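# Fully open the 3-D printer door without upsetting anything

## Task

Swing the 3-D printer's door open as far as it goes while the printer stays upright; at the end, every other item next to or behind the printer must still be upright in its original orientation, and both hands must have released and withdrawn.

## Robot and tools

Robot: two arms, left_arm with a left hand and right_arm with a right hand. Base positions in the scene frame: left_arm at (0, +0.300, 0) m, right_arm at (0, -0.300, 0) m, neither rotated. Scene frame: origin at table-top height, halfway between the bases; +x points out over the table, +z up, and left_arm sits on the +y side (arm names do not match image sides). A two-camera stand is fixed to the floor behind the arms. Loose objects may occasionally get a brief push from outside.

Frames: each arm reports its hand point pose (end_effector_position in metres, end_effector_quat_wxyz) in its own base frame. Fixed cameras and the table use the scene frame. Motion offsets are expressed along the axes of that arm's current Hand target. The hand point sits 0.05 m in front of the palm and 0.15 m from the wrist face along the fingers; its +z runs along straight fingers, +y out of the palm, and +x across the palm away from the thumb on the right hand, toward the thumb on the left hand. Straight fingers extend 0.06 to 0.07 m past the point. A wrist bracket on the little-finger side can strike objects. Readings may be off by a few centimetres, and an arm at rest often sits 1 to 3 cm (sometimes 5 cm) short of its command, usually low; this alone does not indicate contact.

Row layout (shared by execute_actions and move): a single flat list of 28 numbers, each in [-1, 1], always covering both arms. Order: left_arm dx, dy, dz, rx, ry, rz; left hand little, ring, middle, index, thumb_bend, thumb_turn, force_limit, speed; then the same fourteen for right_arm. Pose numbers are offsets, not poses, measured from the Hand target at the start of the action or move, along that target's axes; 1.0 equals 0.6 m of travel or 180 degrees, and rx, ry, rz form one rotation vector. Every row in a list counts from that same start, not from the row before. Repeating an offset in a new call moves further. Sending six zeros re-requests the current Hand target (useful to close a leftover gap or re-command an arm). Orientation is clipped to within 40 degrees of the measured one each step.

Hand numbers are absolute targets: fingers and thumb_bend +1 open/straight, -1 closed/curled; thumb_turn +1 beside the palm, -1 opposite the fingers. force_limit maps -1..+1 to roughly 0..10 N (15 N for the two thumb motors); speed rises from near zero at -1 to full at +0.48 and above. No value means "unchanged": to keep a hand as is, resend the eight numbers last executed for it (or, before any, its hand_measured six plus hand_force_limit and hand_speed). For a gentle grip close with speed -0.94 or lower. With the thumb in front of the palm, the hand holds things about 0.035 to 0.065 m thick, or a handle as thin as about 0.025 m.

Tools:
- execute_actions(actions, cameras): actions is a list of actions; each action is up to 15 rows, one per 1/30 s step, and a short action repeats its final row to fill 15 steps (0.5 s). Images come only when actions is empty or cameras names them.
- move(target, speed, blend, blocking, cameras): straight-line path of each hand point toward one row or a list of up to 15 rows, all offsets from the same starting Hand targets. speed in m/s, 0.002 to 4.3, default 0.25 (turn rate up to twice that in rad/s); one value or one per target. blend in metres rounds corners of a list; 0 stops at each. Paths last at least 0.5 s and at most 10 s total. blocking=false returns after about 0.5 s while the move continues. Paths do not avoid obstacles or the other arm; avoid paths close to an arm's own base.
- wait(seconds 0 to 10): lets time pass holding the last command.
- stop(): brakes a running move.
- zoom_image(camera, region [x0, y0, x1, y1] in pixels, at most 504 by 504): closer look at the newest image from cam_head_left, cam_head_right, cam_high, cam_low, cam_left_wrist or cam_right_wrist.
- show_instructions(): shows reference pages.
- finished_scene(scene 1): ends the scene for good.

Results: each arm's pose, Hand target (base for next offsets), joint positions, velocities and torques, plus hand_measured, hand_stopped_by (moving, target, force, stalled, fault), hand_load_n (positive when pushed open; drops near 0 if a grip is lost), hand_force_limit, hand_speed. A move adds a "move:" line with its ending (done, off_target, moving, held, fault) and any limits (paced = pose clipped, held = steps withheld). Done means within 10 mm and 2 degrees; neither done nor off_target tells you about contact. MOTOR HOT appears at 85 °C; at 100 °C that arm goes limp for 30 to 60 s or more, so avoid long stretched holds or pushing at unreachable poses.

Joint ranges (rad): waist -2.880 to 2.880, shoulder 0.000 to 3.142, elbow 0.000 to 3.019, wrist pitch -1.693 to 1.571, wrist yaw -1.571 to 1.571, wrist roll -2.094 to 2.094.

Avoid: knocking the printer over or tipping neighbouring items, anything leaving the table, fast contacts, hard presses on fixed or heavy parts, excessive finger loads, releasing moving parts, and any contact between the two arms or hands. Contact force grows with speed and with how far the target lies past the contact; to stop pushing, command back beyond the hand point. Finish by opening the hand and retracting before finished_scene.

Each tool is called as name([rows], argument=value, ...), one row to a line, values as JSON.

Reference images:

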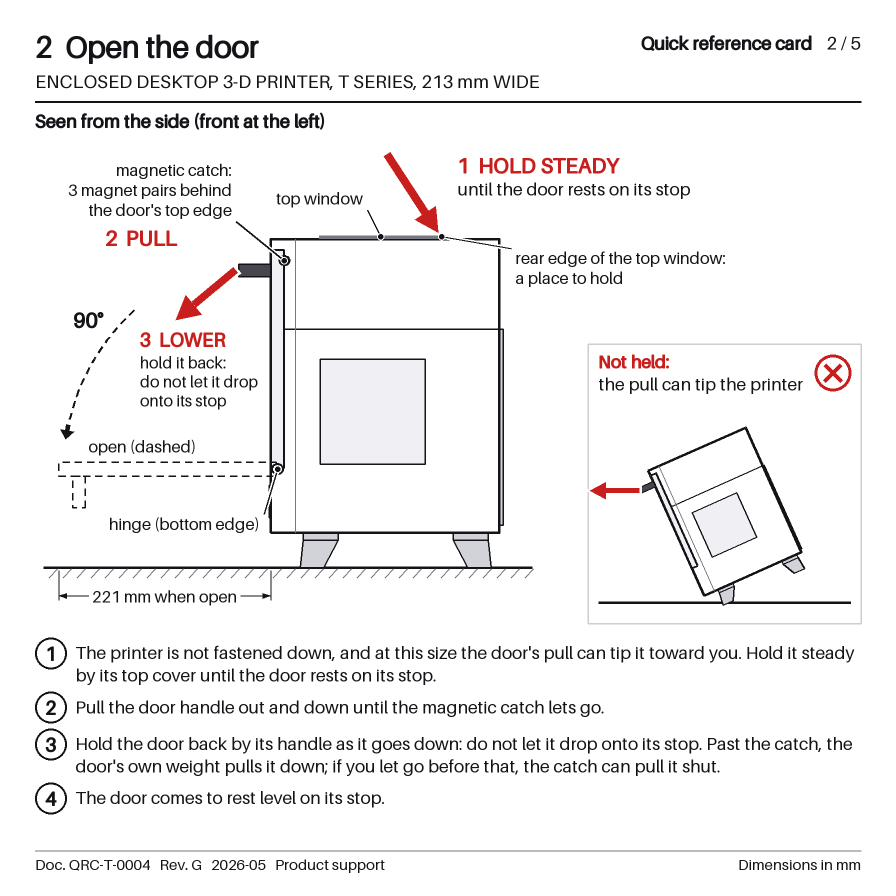

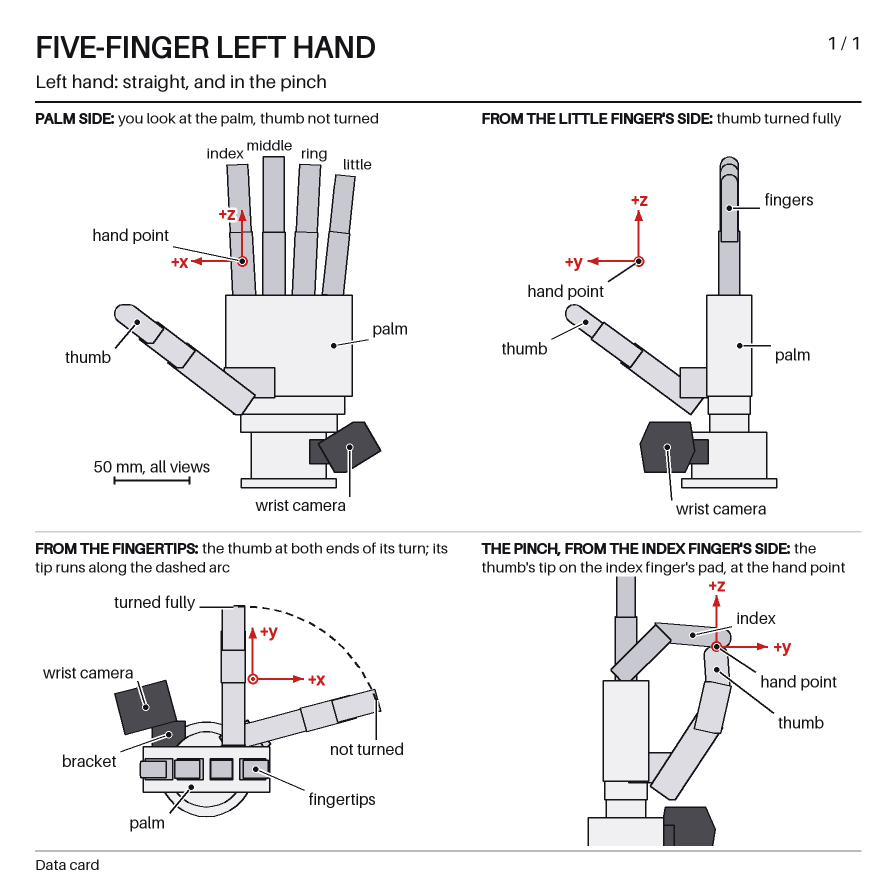

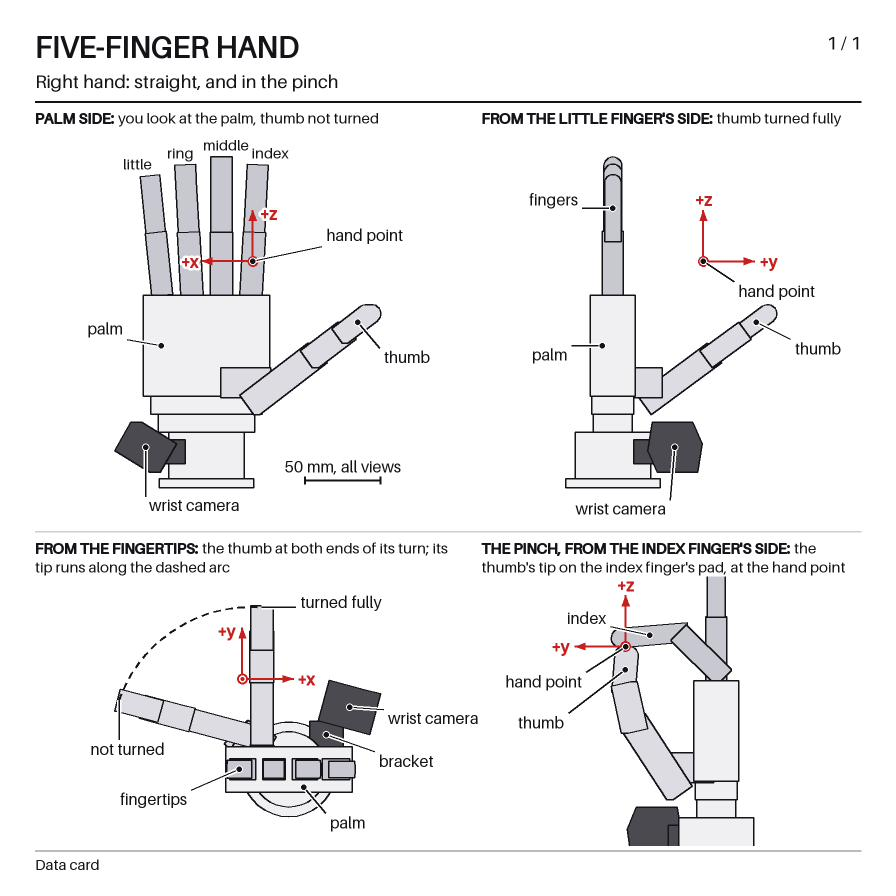

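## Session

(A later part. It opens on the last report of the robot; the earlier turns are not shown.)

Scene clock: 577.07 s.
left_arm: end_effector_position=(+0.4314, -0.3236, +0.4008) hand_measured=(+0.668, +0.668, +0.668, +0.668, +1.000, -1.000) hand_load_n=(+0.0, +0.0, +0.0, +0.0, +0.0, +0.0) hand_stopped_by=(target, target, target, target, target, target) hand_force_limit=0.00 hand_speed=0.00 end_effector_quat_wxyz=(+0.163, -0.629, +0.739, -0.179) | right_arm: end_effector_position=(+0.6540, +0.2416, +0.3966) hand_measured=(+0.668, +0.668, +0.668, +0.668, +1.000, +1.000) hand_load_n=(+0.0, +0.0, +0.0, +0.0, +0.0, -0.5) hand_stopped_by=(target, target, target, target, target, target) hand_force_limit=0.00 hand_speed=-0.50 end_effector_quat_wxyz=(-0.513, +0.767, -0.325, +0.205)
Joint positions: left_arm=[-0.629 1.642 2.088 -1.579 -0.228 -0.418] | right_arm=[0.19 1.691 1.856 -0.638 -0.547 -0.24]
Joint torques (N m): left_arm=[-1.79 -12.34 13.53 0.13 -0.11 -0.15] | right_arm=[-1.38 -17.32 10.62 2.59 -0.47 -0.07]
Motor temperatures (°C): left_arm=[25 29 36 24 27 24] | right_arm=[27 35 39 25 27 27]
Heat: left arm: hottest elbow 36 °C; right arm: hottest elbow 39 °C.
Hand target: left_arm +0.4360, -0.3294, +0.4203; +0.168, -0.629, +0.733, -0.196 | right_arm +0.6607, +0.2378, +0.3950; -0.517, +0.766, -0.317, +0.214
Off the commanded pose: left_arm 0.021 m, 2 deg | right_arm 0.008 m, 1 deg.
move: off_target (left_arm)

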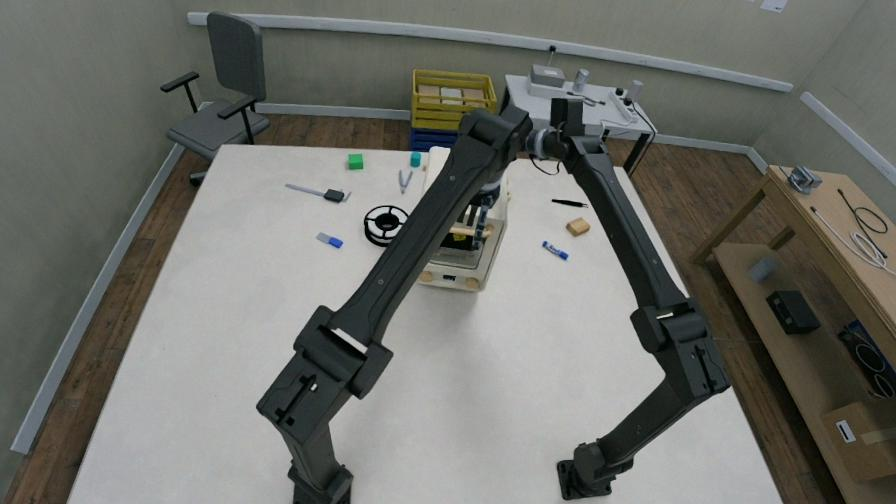

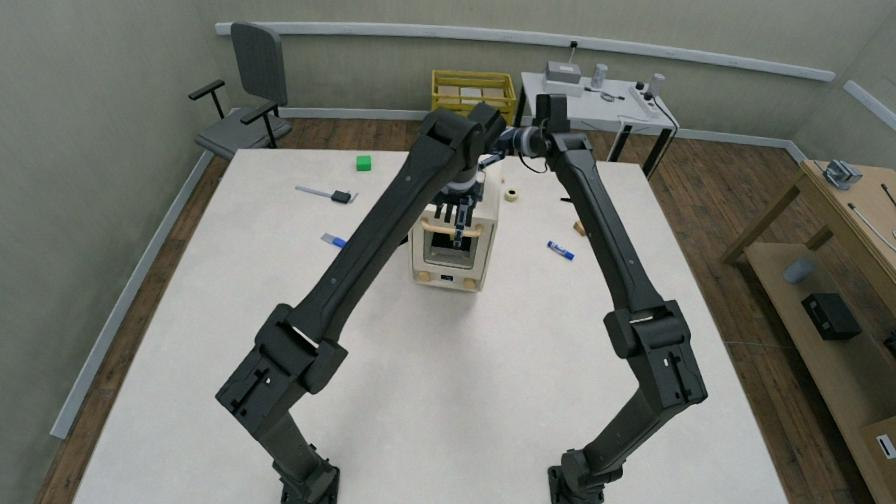

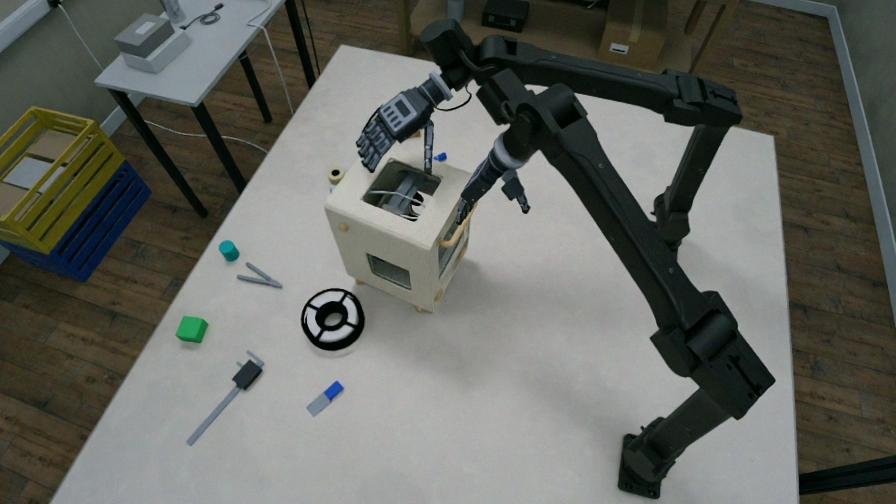

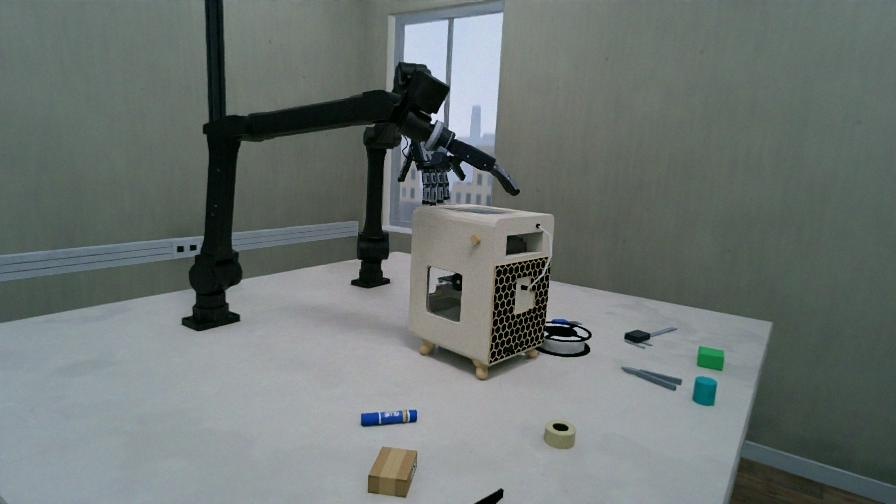

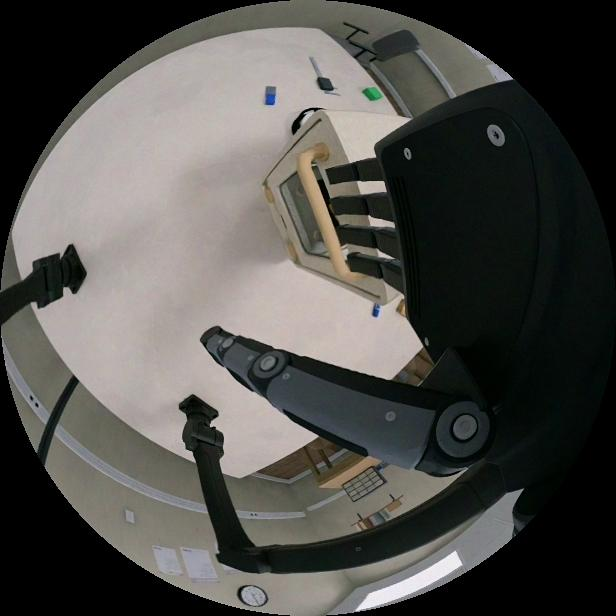

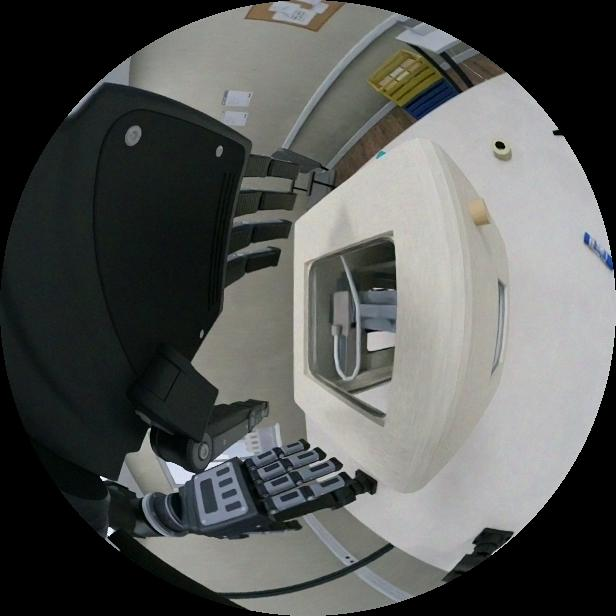

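move(target=[-0.0046,-0.0257,0.0148,0,0,0,0.667,0.667,0.667,0.667,1,-1,0,0,0,0.0464,0.0187,0,0,0,0.667,0.667,0.667,0.667,1,1,0,-0.5], speed=0.06, cameras=["cam_head_right","cam_high","cam_low","cam_head_left"])

Scene clock: 613.83 s.
left_arm: end_effector_position=(+0.4456, -0.3298, +0.4031) hand_measured=(+0.668, +0.668, +0.668, +0.668, +1.000, -1.000) hand_load_n=(+0.0, +0.0, +0.0, +0.0, +0.0, +0.0) hand_stopped_by=(target, target, target, target, target, target) hand_force_limit=0.00 hand_speed=0.00 end_effector_quat_wxyz=(+0.162, -0.631, +0.736, -0.183) | right_arm: end_effector_position=(+0.6569, +0.2416, +0.3614) hand_measured=(+0.668, +0.668, +0.668, +0.668, +1.000, +1.000) hand_load_n=(+0.0, +0.0, +0.0, +0.0, +0.0, -0.5) hand_stopped_by=(target, target, target, target, target, target) hand_force_limit=0.00 hand_speed=-0.50 end_effector_quat_wxyz=(-0.511, +0.768, -0.327, +0.203)
Joint positions: left_arm=[-0.621 1.685 2.148 -1.589 -0.223 -0.418] | right_arm=[0.189 1.691 1.766 -0.557 -0.547 -0.24]
Joint torques (N m): left_arm=[-0.85 -12.75 13.41 0.14 0.08 0.02] | right_arm=[-1.2 -18.02 10.55 2.59 -0.49 -0.07]
Motor temperatures (°C): left_arm=[25 28 43 24 27 24] | right_arm=[27 33 40 25 27 27]
Heat: left arm: hottest elbow 43 °C; right arm: hottest elbow 40 °C.
Hand target: left_arm +0.4540, -0.3294, +0.4202; +0.168, -0.629, +0.733, -0.196 | right_arm +0.6608, +0.2376, +0.3652; -0.517, +0.766, -0.317, +0.214
Off the commanded pose: left_arm 0.019 m, 2 deg | right_arm 0.006 m, 2 deg.
move: off_target (left_arm)
Images, in order (width x height): cam_head_left 896x504, cam_head_right 896x504, cam_high 896x504, cam_low 896x504.

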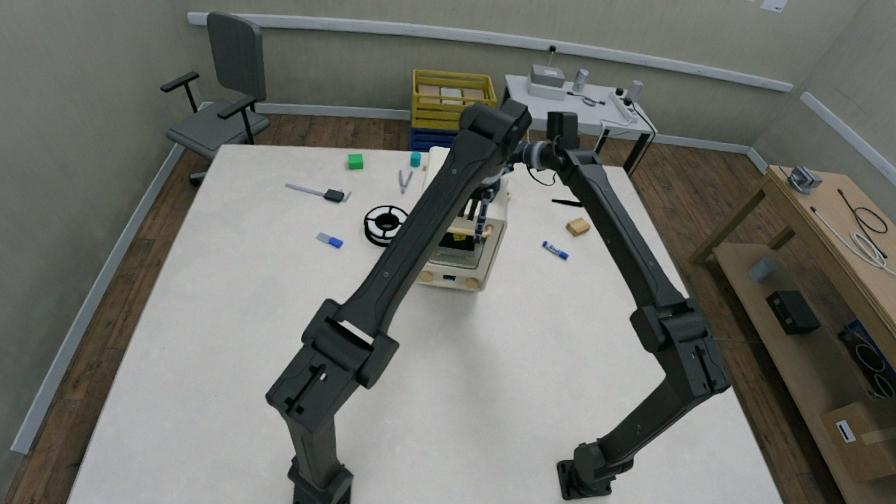

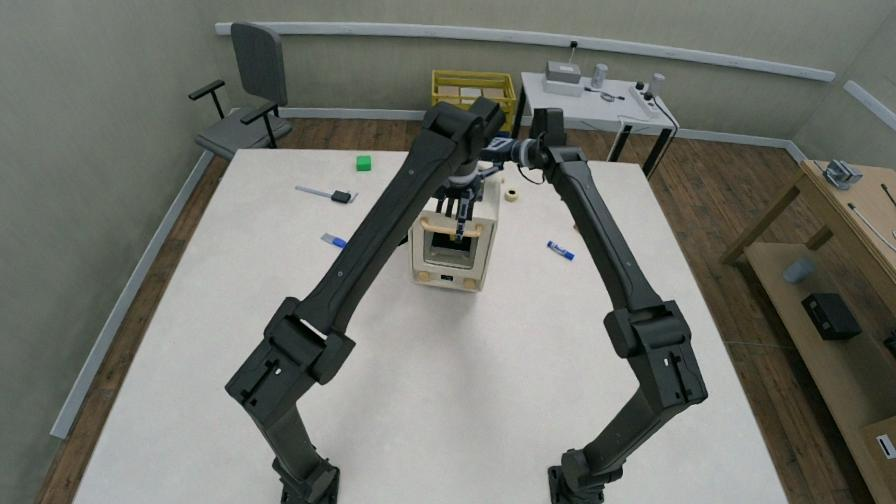

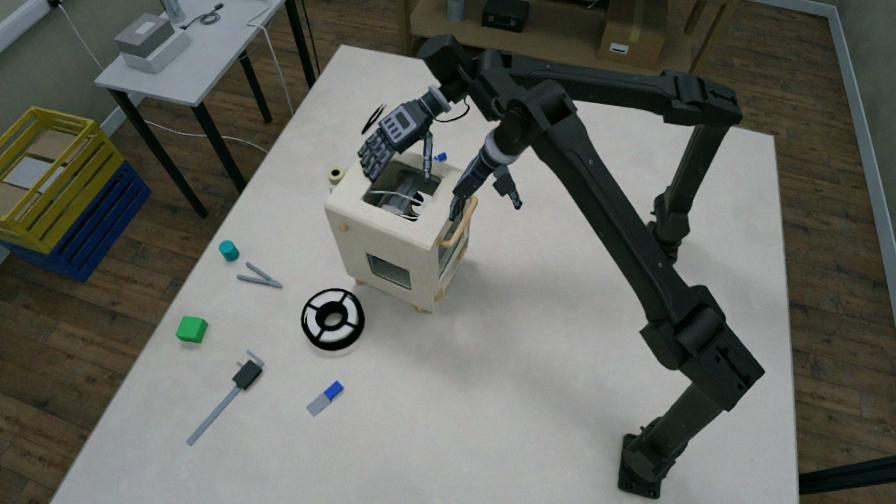

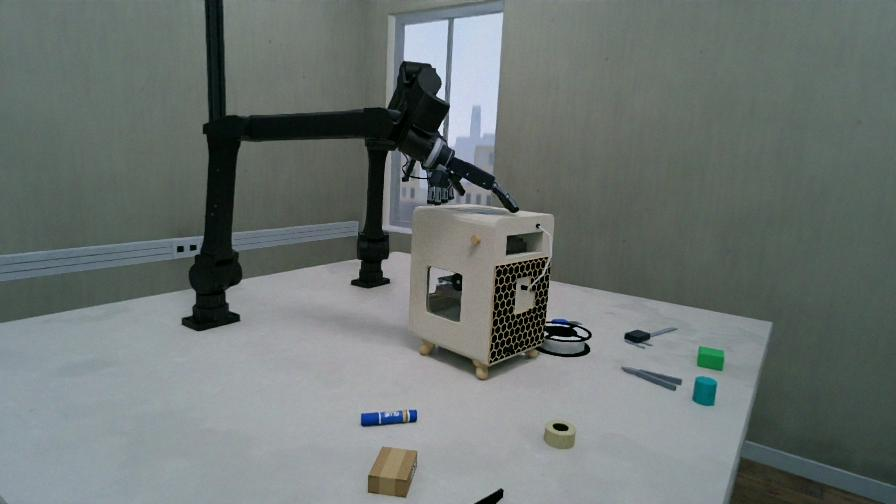

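zoom_image(camera="cam_high", region=[320, 80, 500, 260])

zoom_image(camera="cam_low", region=[400, 120, 570, 290])

zoom_image(camera="cam_head_right", region=[400, 140, 500, 240])

Scaled by 2.800 from the camera's 896x504 image, which has a finer 1280x720 frame.

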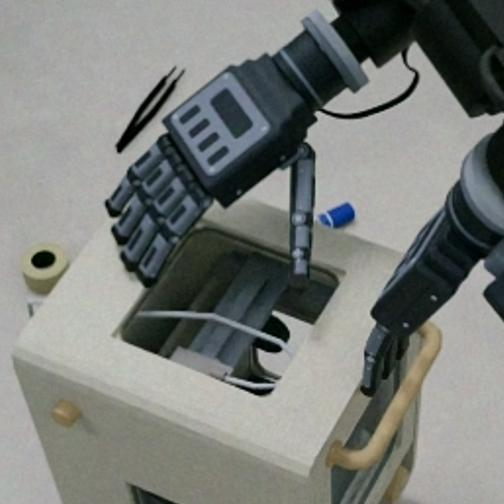

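Scaled by 2.965 from the camera's 896x504 image, which has a finer 1280x720 frame.

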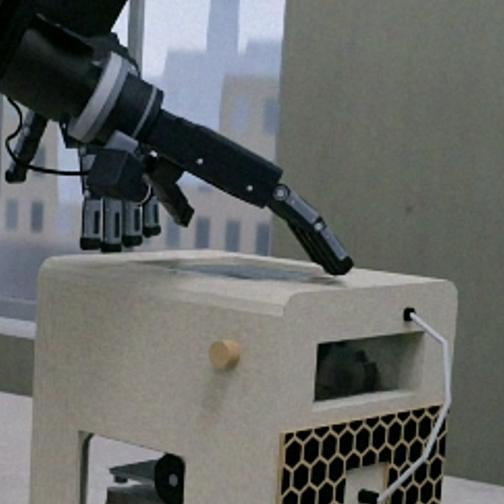

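Scaled by 5.040 from the camera's 896x504 image, which has a finer 1280x720 frame.

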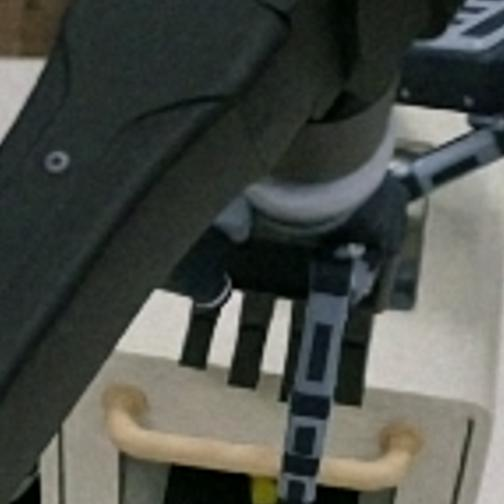

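move(target=[0,0.02,0.0346,0,0,0,0.667,0.667,0.667,0.667,1,-1,0,0,-0.0118,-0.0188,-0.0203,0,0,0,0.667,0.667,0.2,0.2,1,1,0,-0.5], speed=0.05, cameras=["cam_head_right","cam_high","cam_low"])

zoom_image(camera="cam_head_right", region=[400, 140, 500, 240])

zoom_image(camera="cam_high", region=[340, 100, 480, 240])

zoom_image(camera="cam_low", region=[400, 130, 560, 250])

Scene clock: 657.63 s.
left_arm: end_effector_position=(+0.4503, -0.3331, +0.3908) hand_measured=(+0.668, +0.668, +0.668, +0.668, +1.000, -1.000) hand_load_n=(+0.0, +0.0, +0.0, +0.0, +0.0, +0.0) hand_stopped_by=(target, target, target, target, target, target) hand_force_limit=0.00 hand_speed=0.00 end_effector_quat_wxyz=(+0.162, -0.631, +0.736, -0.184) | right_arm: end_effector_position=(+0.6526, +0.2410, +0.3756) hand_measured=(+0.668, +0.668, +0.584, +0.200, +1.000, +1.000) hand_load_n=(+0.0, +0.0, +0.0, +0.0, +0.0, +0.0) hand_stopped_by=(target, target, force, target, target, target) hand_force_limit=0.00 hand_speed=-0.50 end_effector_quat_wxyz=(-0.517, +0.765, -0.321, +0.210)
Joint positions: left_arm=[-0.621 1.684 2.111 -1.552 -0.223 -0.418] | right_arm=[0.189 1.671 1.766 -0.552 -0.548 -0.24]
Joint torques (N m): left_arm=[-0.79 -15.56 7.88 1.61 0.06 0.01] | right_arm=[-0.85 -18.08 11.37 1.16 -0.27 -0.04]
Heat: left arm: hottest elbow 43 °C; right arm: hottest elbow 40 °C.
Hand target: left_arm +0.4540, -0.3294, +0.3962; +0.168, -0.629, +0.733, -0.196 | right_arm +0.6508, +0.2376, +0.3801; -0.517, +0.766, -0.317, +0.214
Off the commanded pose: left_arm 0.008 m, 2 deg | right_arm 0.006 m, 1 deg.
move: done
Images, in order (width x height): cam_head_right 896x504, cam_high 896x504, cam_low 896x504.

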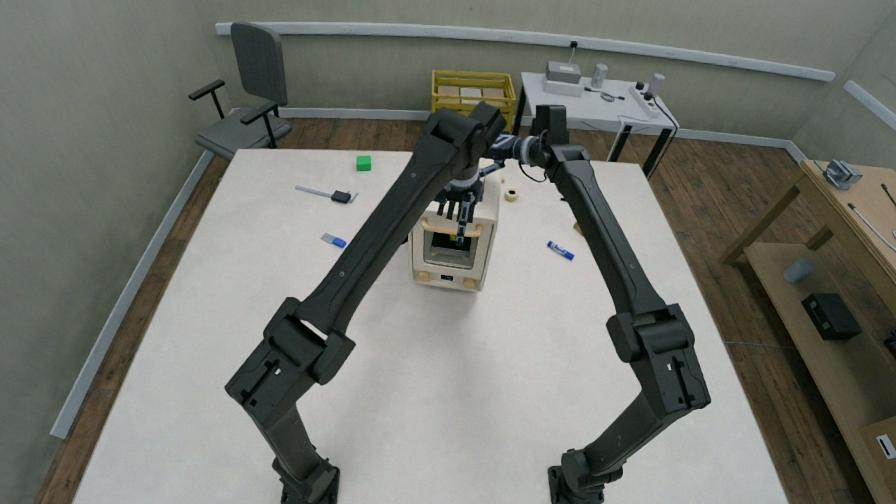

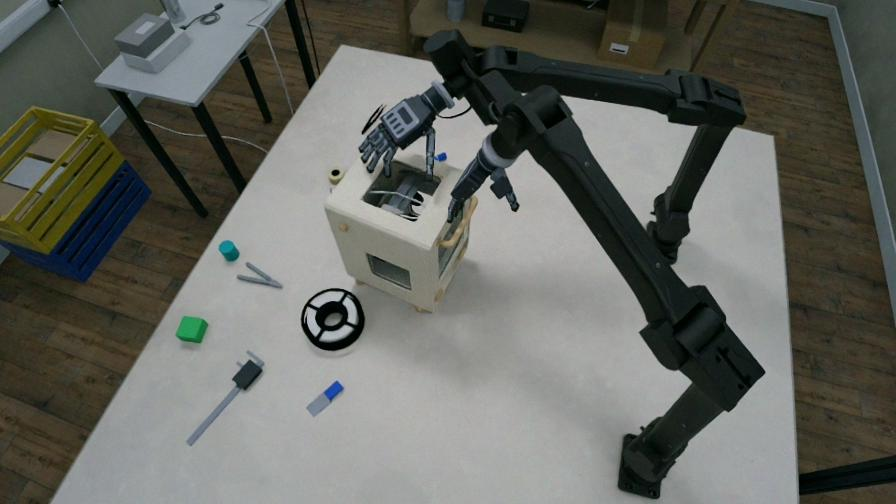

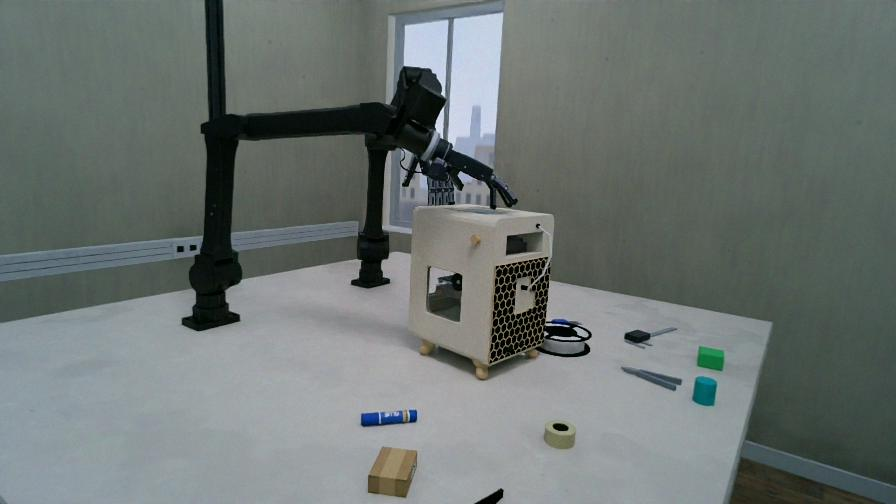

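Scaled by 5.040 from the camera's 896x504 image, which has a finer 1280x720 frame.

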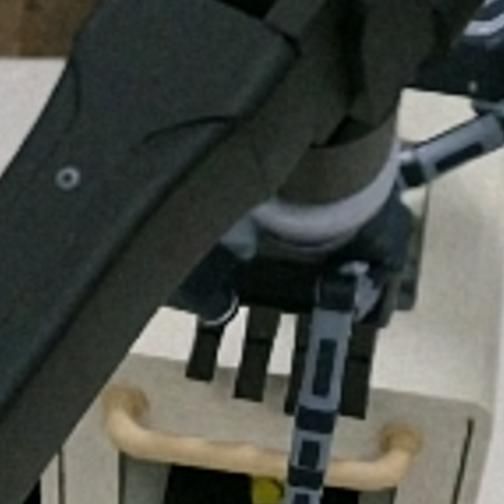

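Scaled by 3.600 from the camera's 896x504 image, which has a finer 1280x720 frame.

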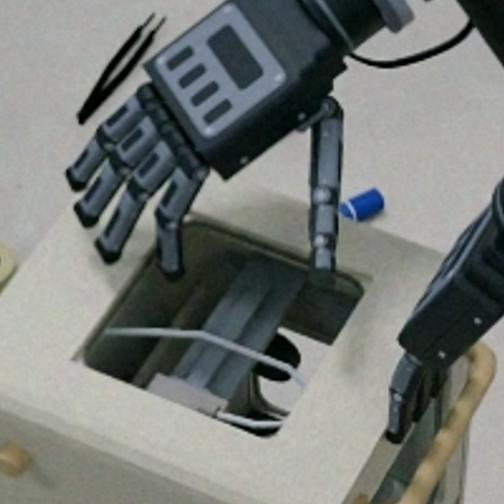

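Scaled by 3.150 from the camera's 896x504 image, which has a finer 1280x720 frame.

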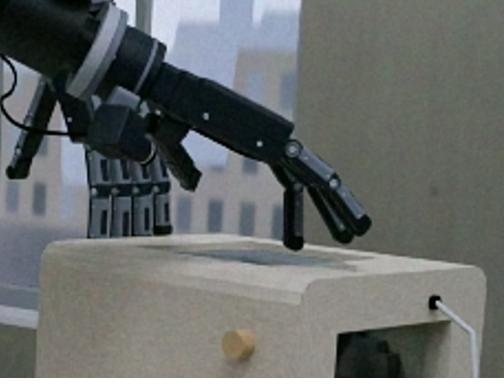

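move(target=[0,0.0167,0.0289,0,0,0,0.667,0.667,0.667,0.667,1,-1,0,0,0,0,0,0,0,0,0.667,0.667,0.1,0.15,1,1,0,-0.3], speed=0.05, cameras=["cam_head_right","cam_high","cam_low"])

zoom_image(camera="cam_head_right", region=[400, 140, 500, 240])

zoom_image(camera="cam_high", region=[340, 100, 480, 240])

zoom_image(camera="cam_low", region=[400, 130, 560, 250])

Scene clock: 667.77 s.
left_arm: end_effector_position=(+0.4508, -0.3335, +0.3698) hand_measured=(+0.668, +0.668, +0.668, +0.668, +1.000, -1.000) hand_load_n=(+0.0, +0.0, +0.0, +0.0, +0.0, +0.0) hand_stopped_by=(target, target, target, target, target, target) hand_force_limit=0.00 hand_speed=0.00 end_effector_quat_wxyz=(+0.162, -0.631, +0.736, -0.183) | right_arm: end_effector_position=(+0.6526, +0.2410, +0.3756) hand_measured=(+0.668, +0.668, +0.100, +0.150, +1.000, +1.000) hand_load_n=(+0.0, +0.0, +0.0, +0.0, +0.0, +0.0) hand_stopped_by=(target, target, target, target, target, target) hand_force_limit=0.00 hand_speed=-0.30 end_effector_quat_wxyz=(-0.517, +0.765, -0.321, +0.210)
Joint positions: left_arm=[-0.621 1.661 2.022 -1.487 -0.223 -0.418] | right_arm=[0.189 1.671 1.766 -0.552 -0.548 -0.24]
Joint torques (N m): left_arm=[-0.85 -15.62 8.02 1.62 0.05 0.02] | right_arm=[-0.91 -18.02 11.36 1.18 -0.28 -0.05]
Heat: left arm: hottest elbow 42 °C; right arm: hottest elbow 40 °C.
Hand target: left_arm +0.4539, -0.3294, +0.3762; +0.168, -0.629, +0.733, -0.196 | right_arm +0.6508, +0.2376, +0.3801; -0.517, +0.766, -0.317, +0.214
Off the commanded pose: left_arm 0.008 m, 2 deg | right_arm 0.006 m, 1 deg.
move: done
Images, in order (width x height): cam_head_right 896x504, cam_high 896x504, cam_low 896x504.

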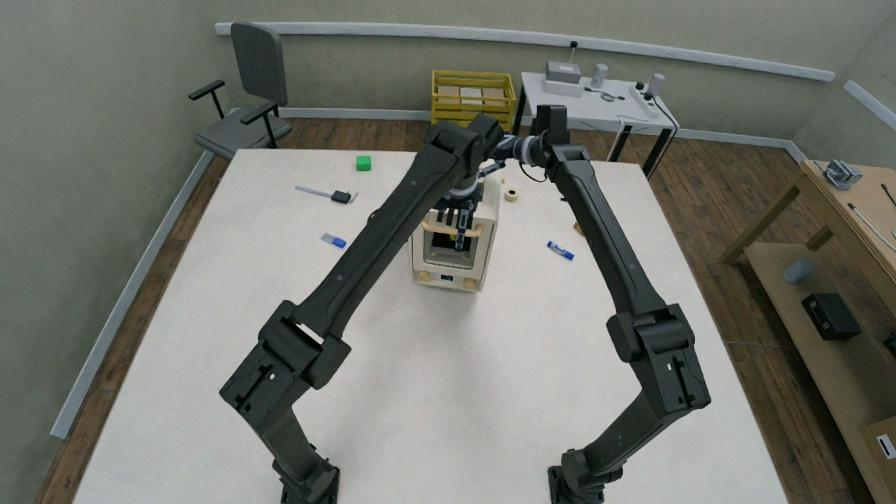

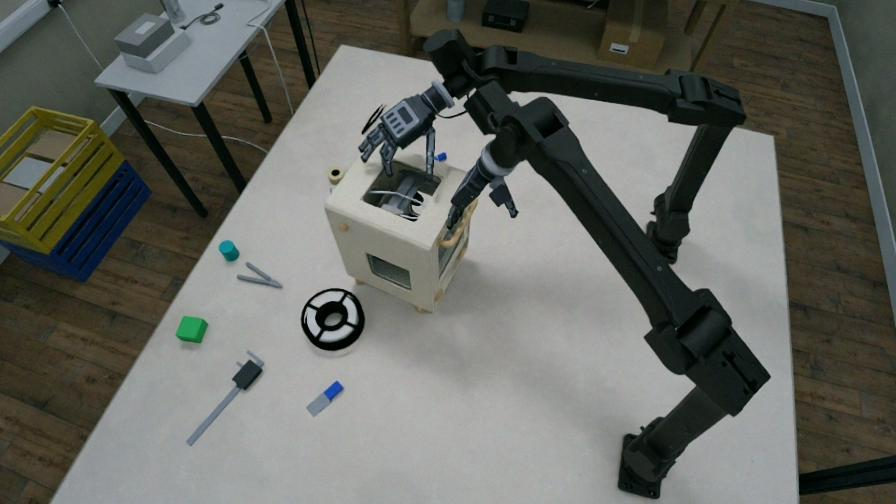

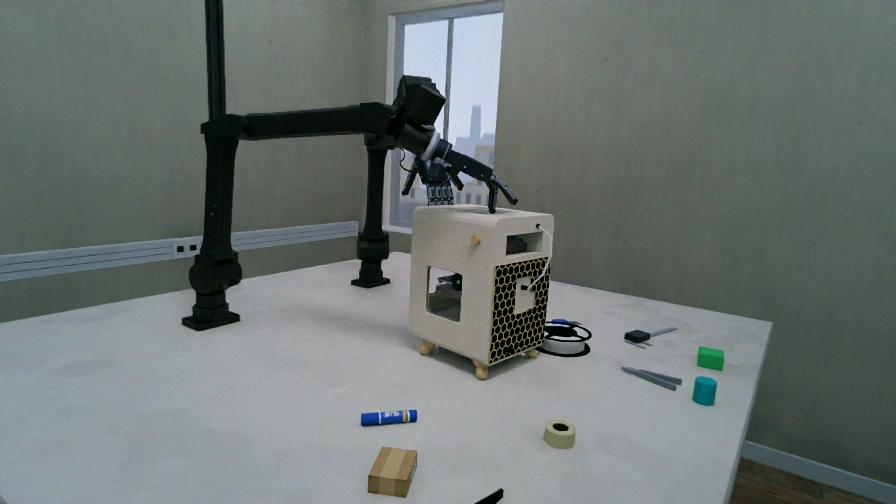

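Scaled by 5.040 from the camera's 896x504 image, which has a finer 1280x720 frame.

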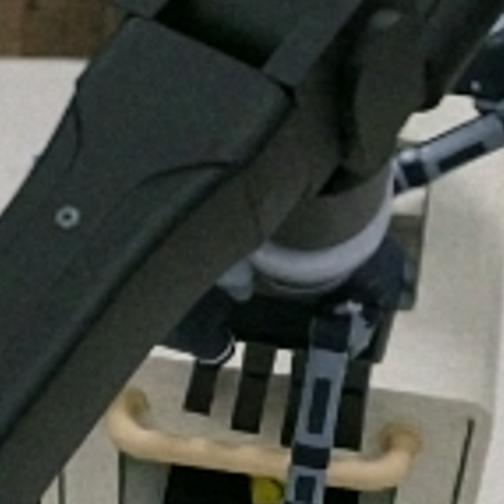

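Scaled by 3.600 from the camera's 896x504 image, which has a finer 1280x720 frame.

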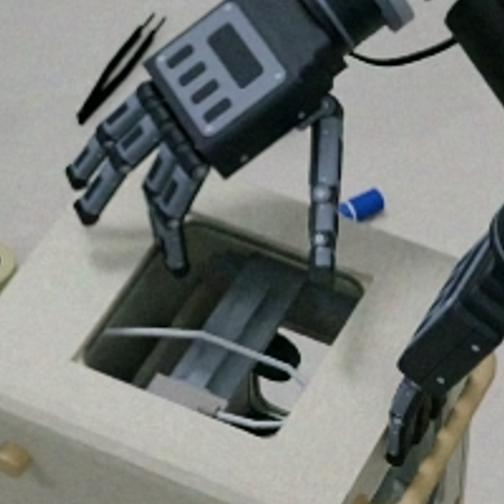

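Scaled by 3.150 from the camera's 896x504 image, which has a finer 1280x720 frame.

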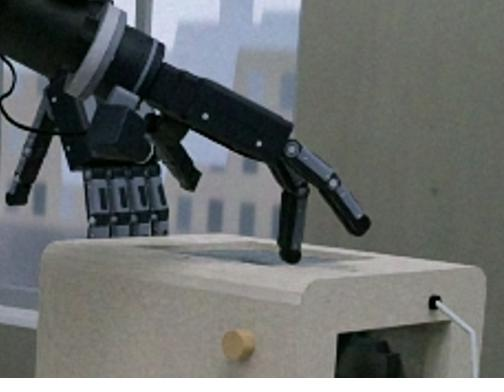

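move(target=[0,0.0167,0.0289,0,0,0,0.667,0.667,0.667,0.667,1,-1,0,0,0,0.0309,0.0125,0,0,0,0.667,0.667,0.1,0.15,1,1,0,-0.3], speed=0.05, cameras=["cam_head_right","cam_high","cam_low"])

zoom_image(camera="cam_head_right", region=[400, 140, 500, 240])

zoom_image(camera="cam_high", region=[340, 100, 480, 240])

zoom_image(camera="cam_low", region=[400, 130, 560, 250])

Scene clock: 697.87 s.
left_arm: end_effector_position=(+0.4508, -0.3335, +0.3500) hand_measured=(+0.668, +0.668, +0.668, +0.668, +1.000, -1.000) hand_load_n=(+0.0, +0.0, +0.0, +0.0, +0.0, +0.0) hand_stopped_by=(target, target, target, target, target, target) hand_force_limit=0.00 hand_speed=0.00 end_effector_quat_wxyz=(+0.162, -0.631, +0.736, -0.183) | right_arm: end_effector_position=(+0.6490, +0.2403, +0.3686) hand_measured=(+0.668, +0.668, +0.100, +0.150, +1.000, +1.000) hand_load_n=(+0.0, +0.0, +1.0, +0.0, +0.0, -0.5) hand_stopped_by=(target, target, target, target, target, target) hand_force_limit=0.00 hand_speed=-0.30 end_effector_quat_wxyz=(-0.518, +0.764, -0.320, +0.212)
Joint positions: left_arm=[-0.621 1.64 1.94 -1.426 -0.223 -0.418] | right_arm=[0.189 1.656 1.727 -0.523 -0.548 -0.24]
Joint torques (N m): left_arm=[-0.91 -15.62 8.21 1.63 0.06 0.01] | right_arm=[-1.03 -17.03 9.68 2.14 -0.27 -0.05]
Heat: left arm: hottest elbow 40 °C; right arm: hottest elbow 41 °C.
Hand target: left_arm +0.4539, -0.3294, +0.3562; +0.168, -0.629, +0.733, -0.196 | right_arm +0.6508, +0.2376, +0.3601; -0.517, +0.766, -0.317, +0.214
Off the commanded pose: left_arm 0.008 m, 2 deg | right_arm 0.009 m, 0 deg.
move: done
Images, in order (width x height): cam_head_right 896x504, cam_high 896x504, cam_low 896x504.

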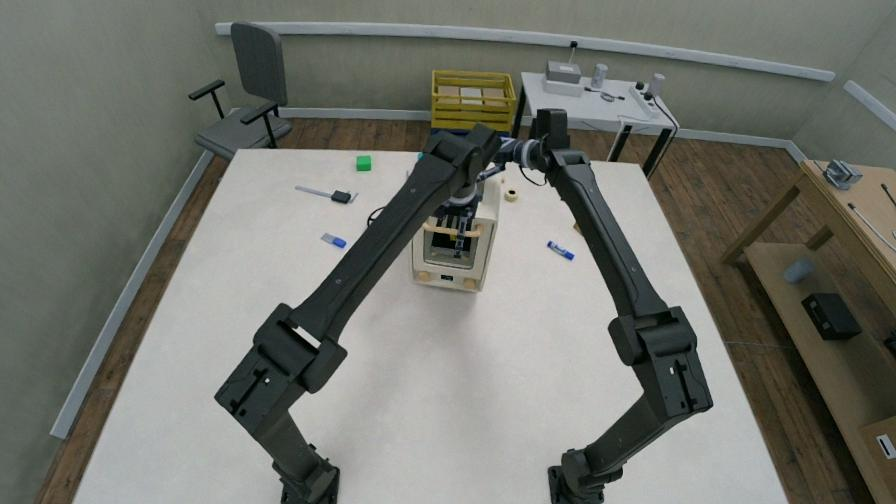

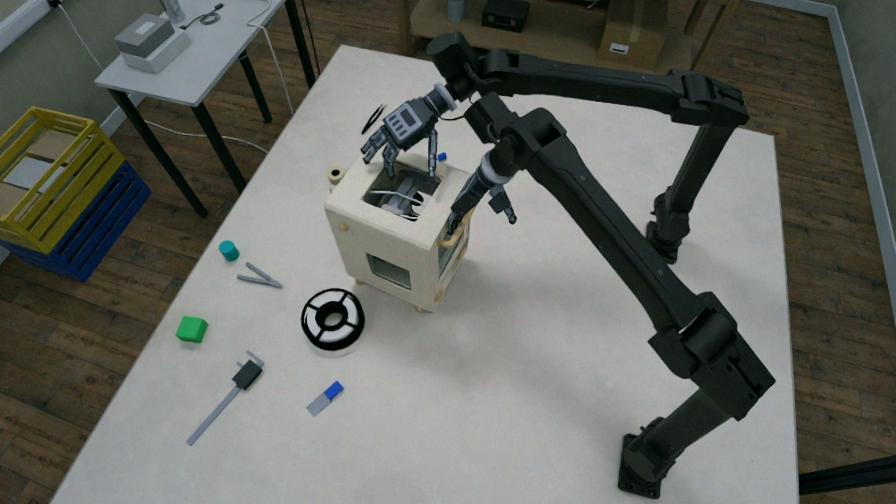

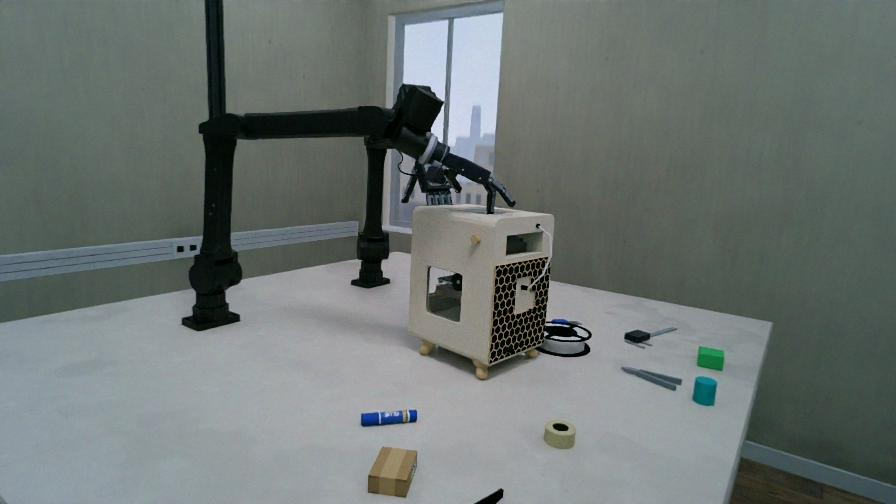

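Scaled by 5.040 from the camera's 896x504 image, which has a finer 1280x720 frame.

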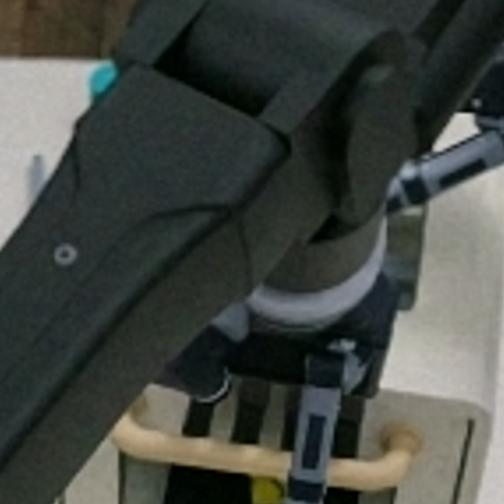

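Scaled by 3.600 from the camera's 896x504 image, which has a finer 1280x720 frame.

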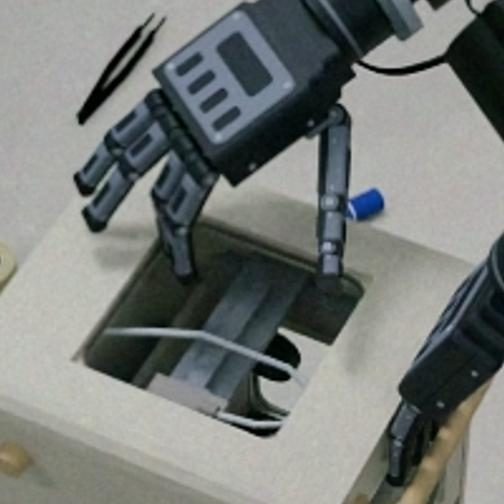

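Scaled by 3.150 from the camera's 896x504 image, which has a finer 1280x720 frame.

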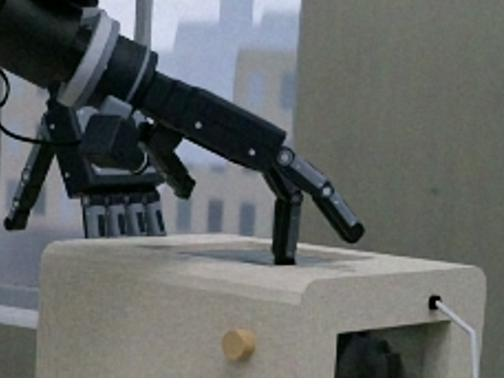

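zoom_image(camera="cam_high", region=[370, 140, 450, 200])

zoom_image(camera="cam_low", region=[460, 180, 540, 230])

Scaled by 6.300 from the camera's 896x504 image, which has a finer 1280x720 frame.

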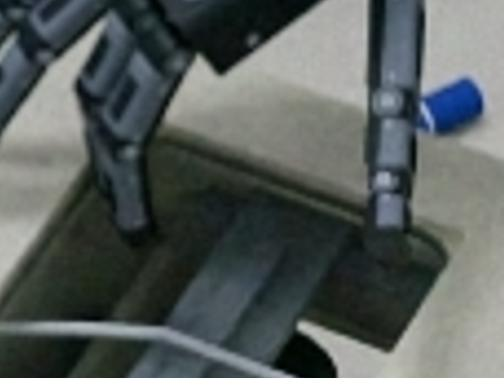

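Scaled by 6.300 from the camera's 896x504 image, which has a finer 1280x720 frame.

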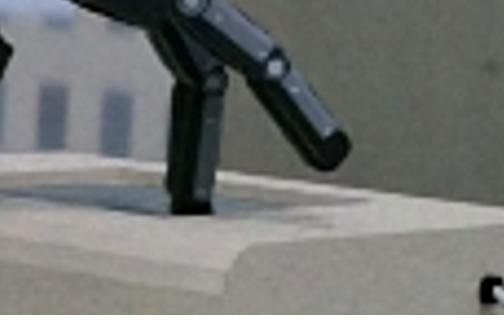

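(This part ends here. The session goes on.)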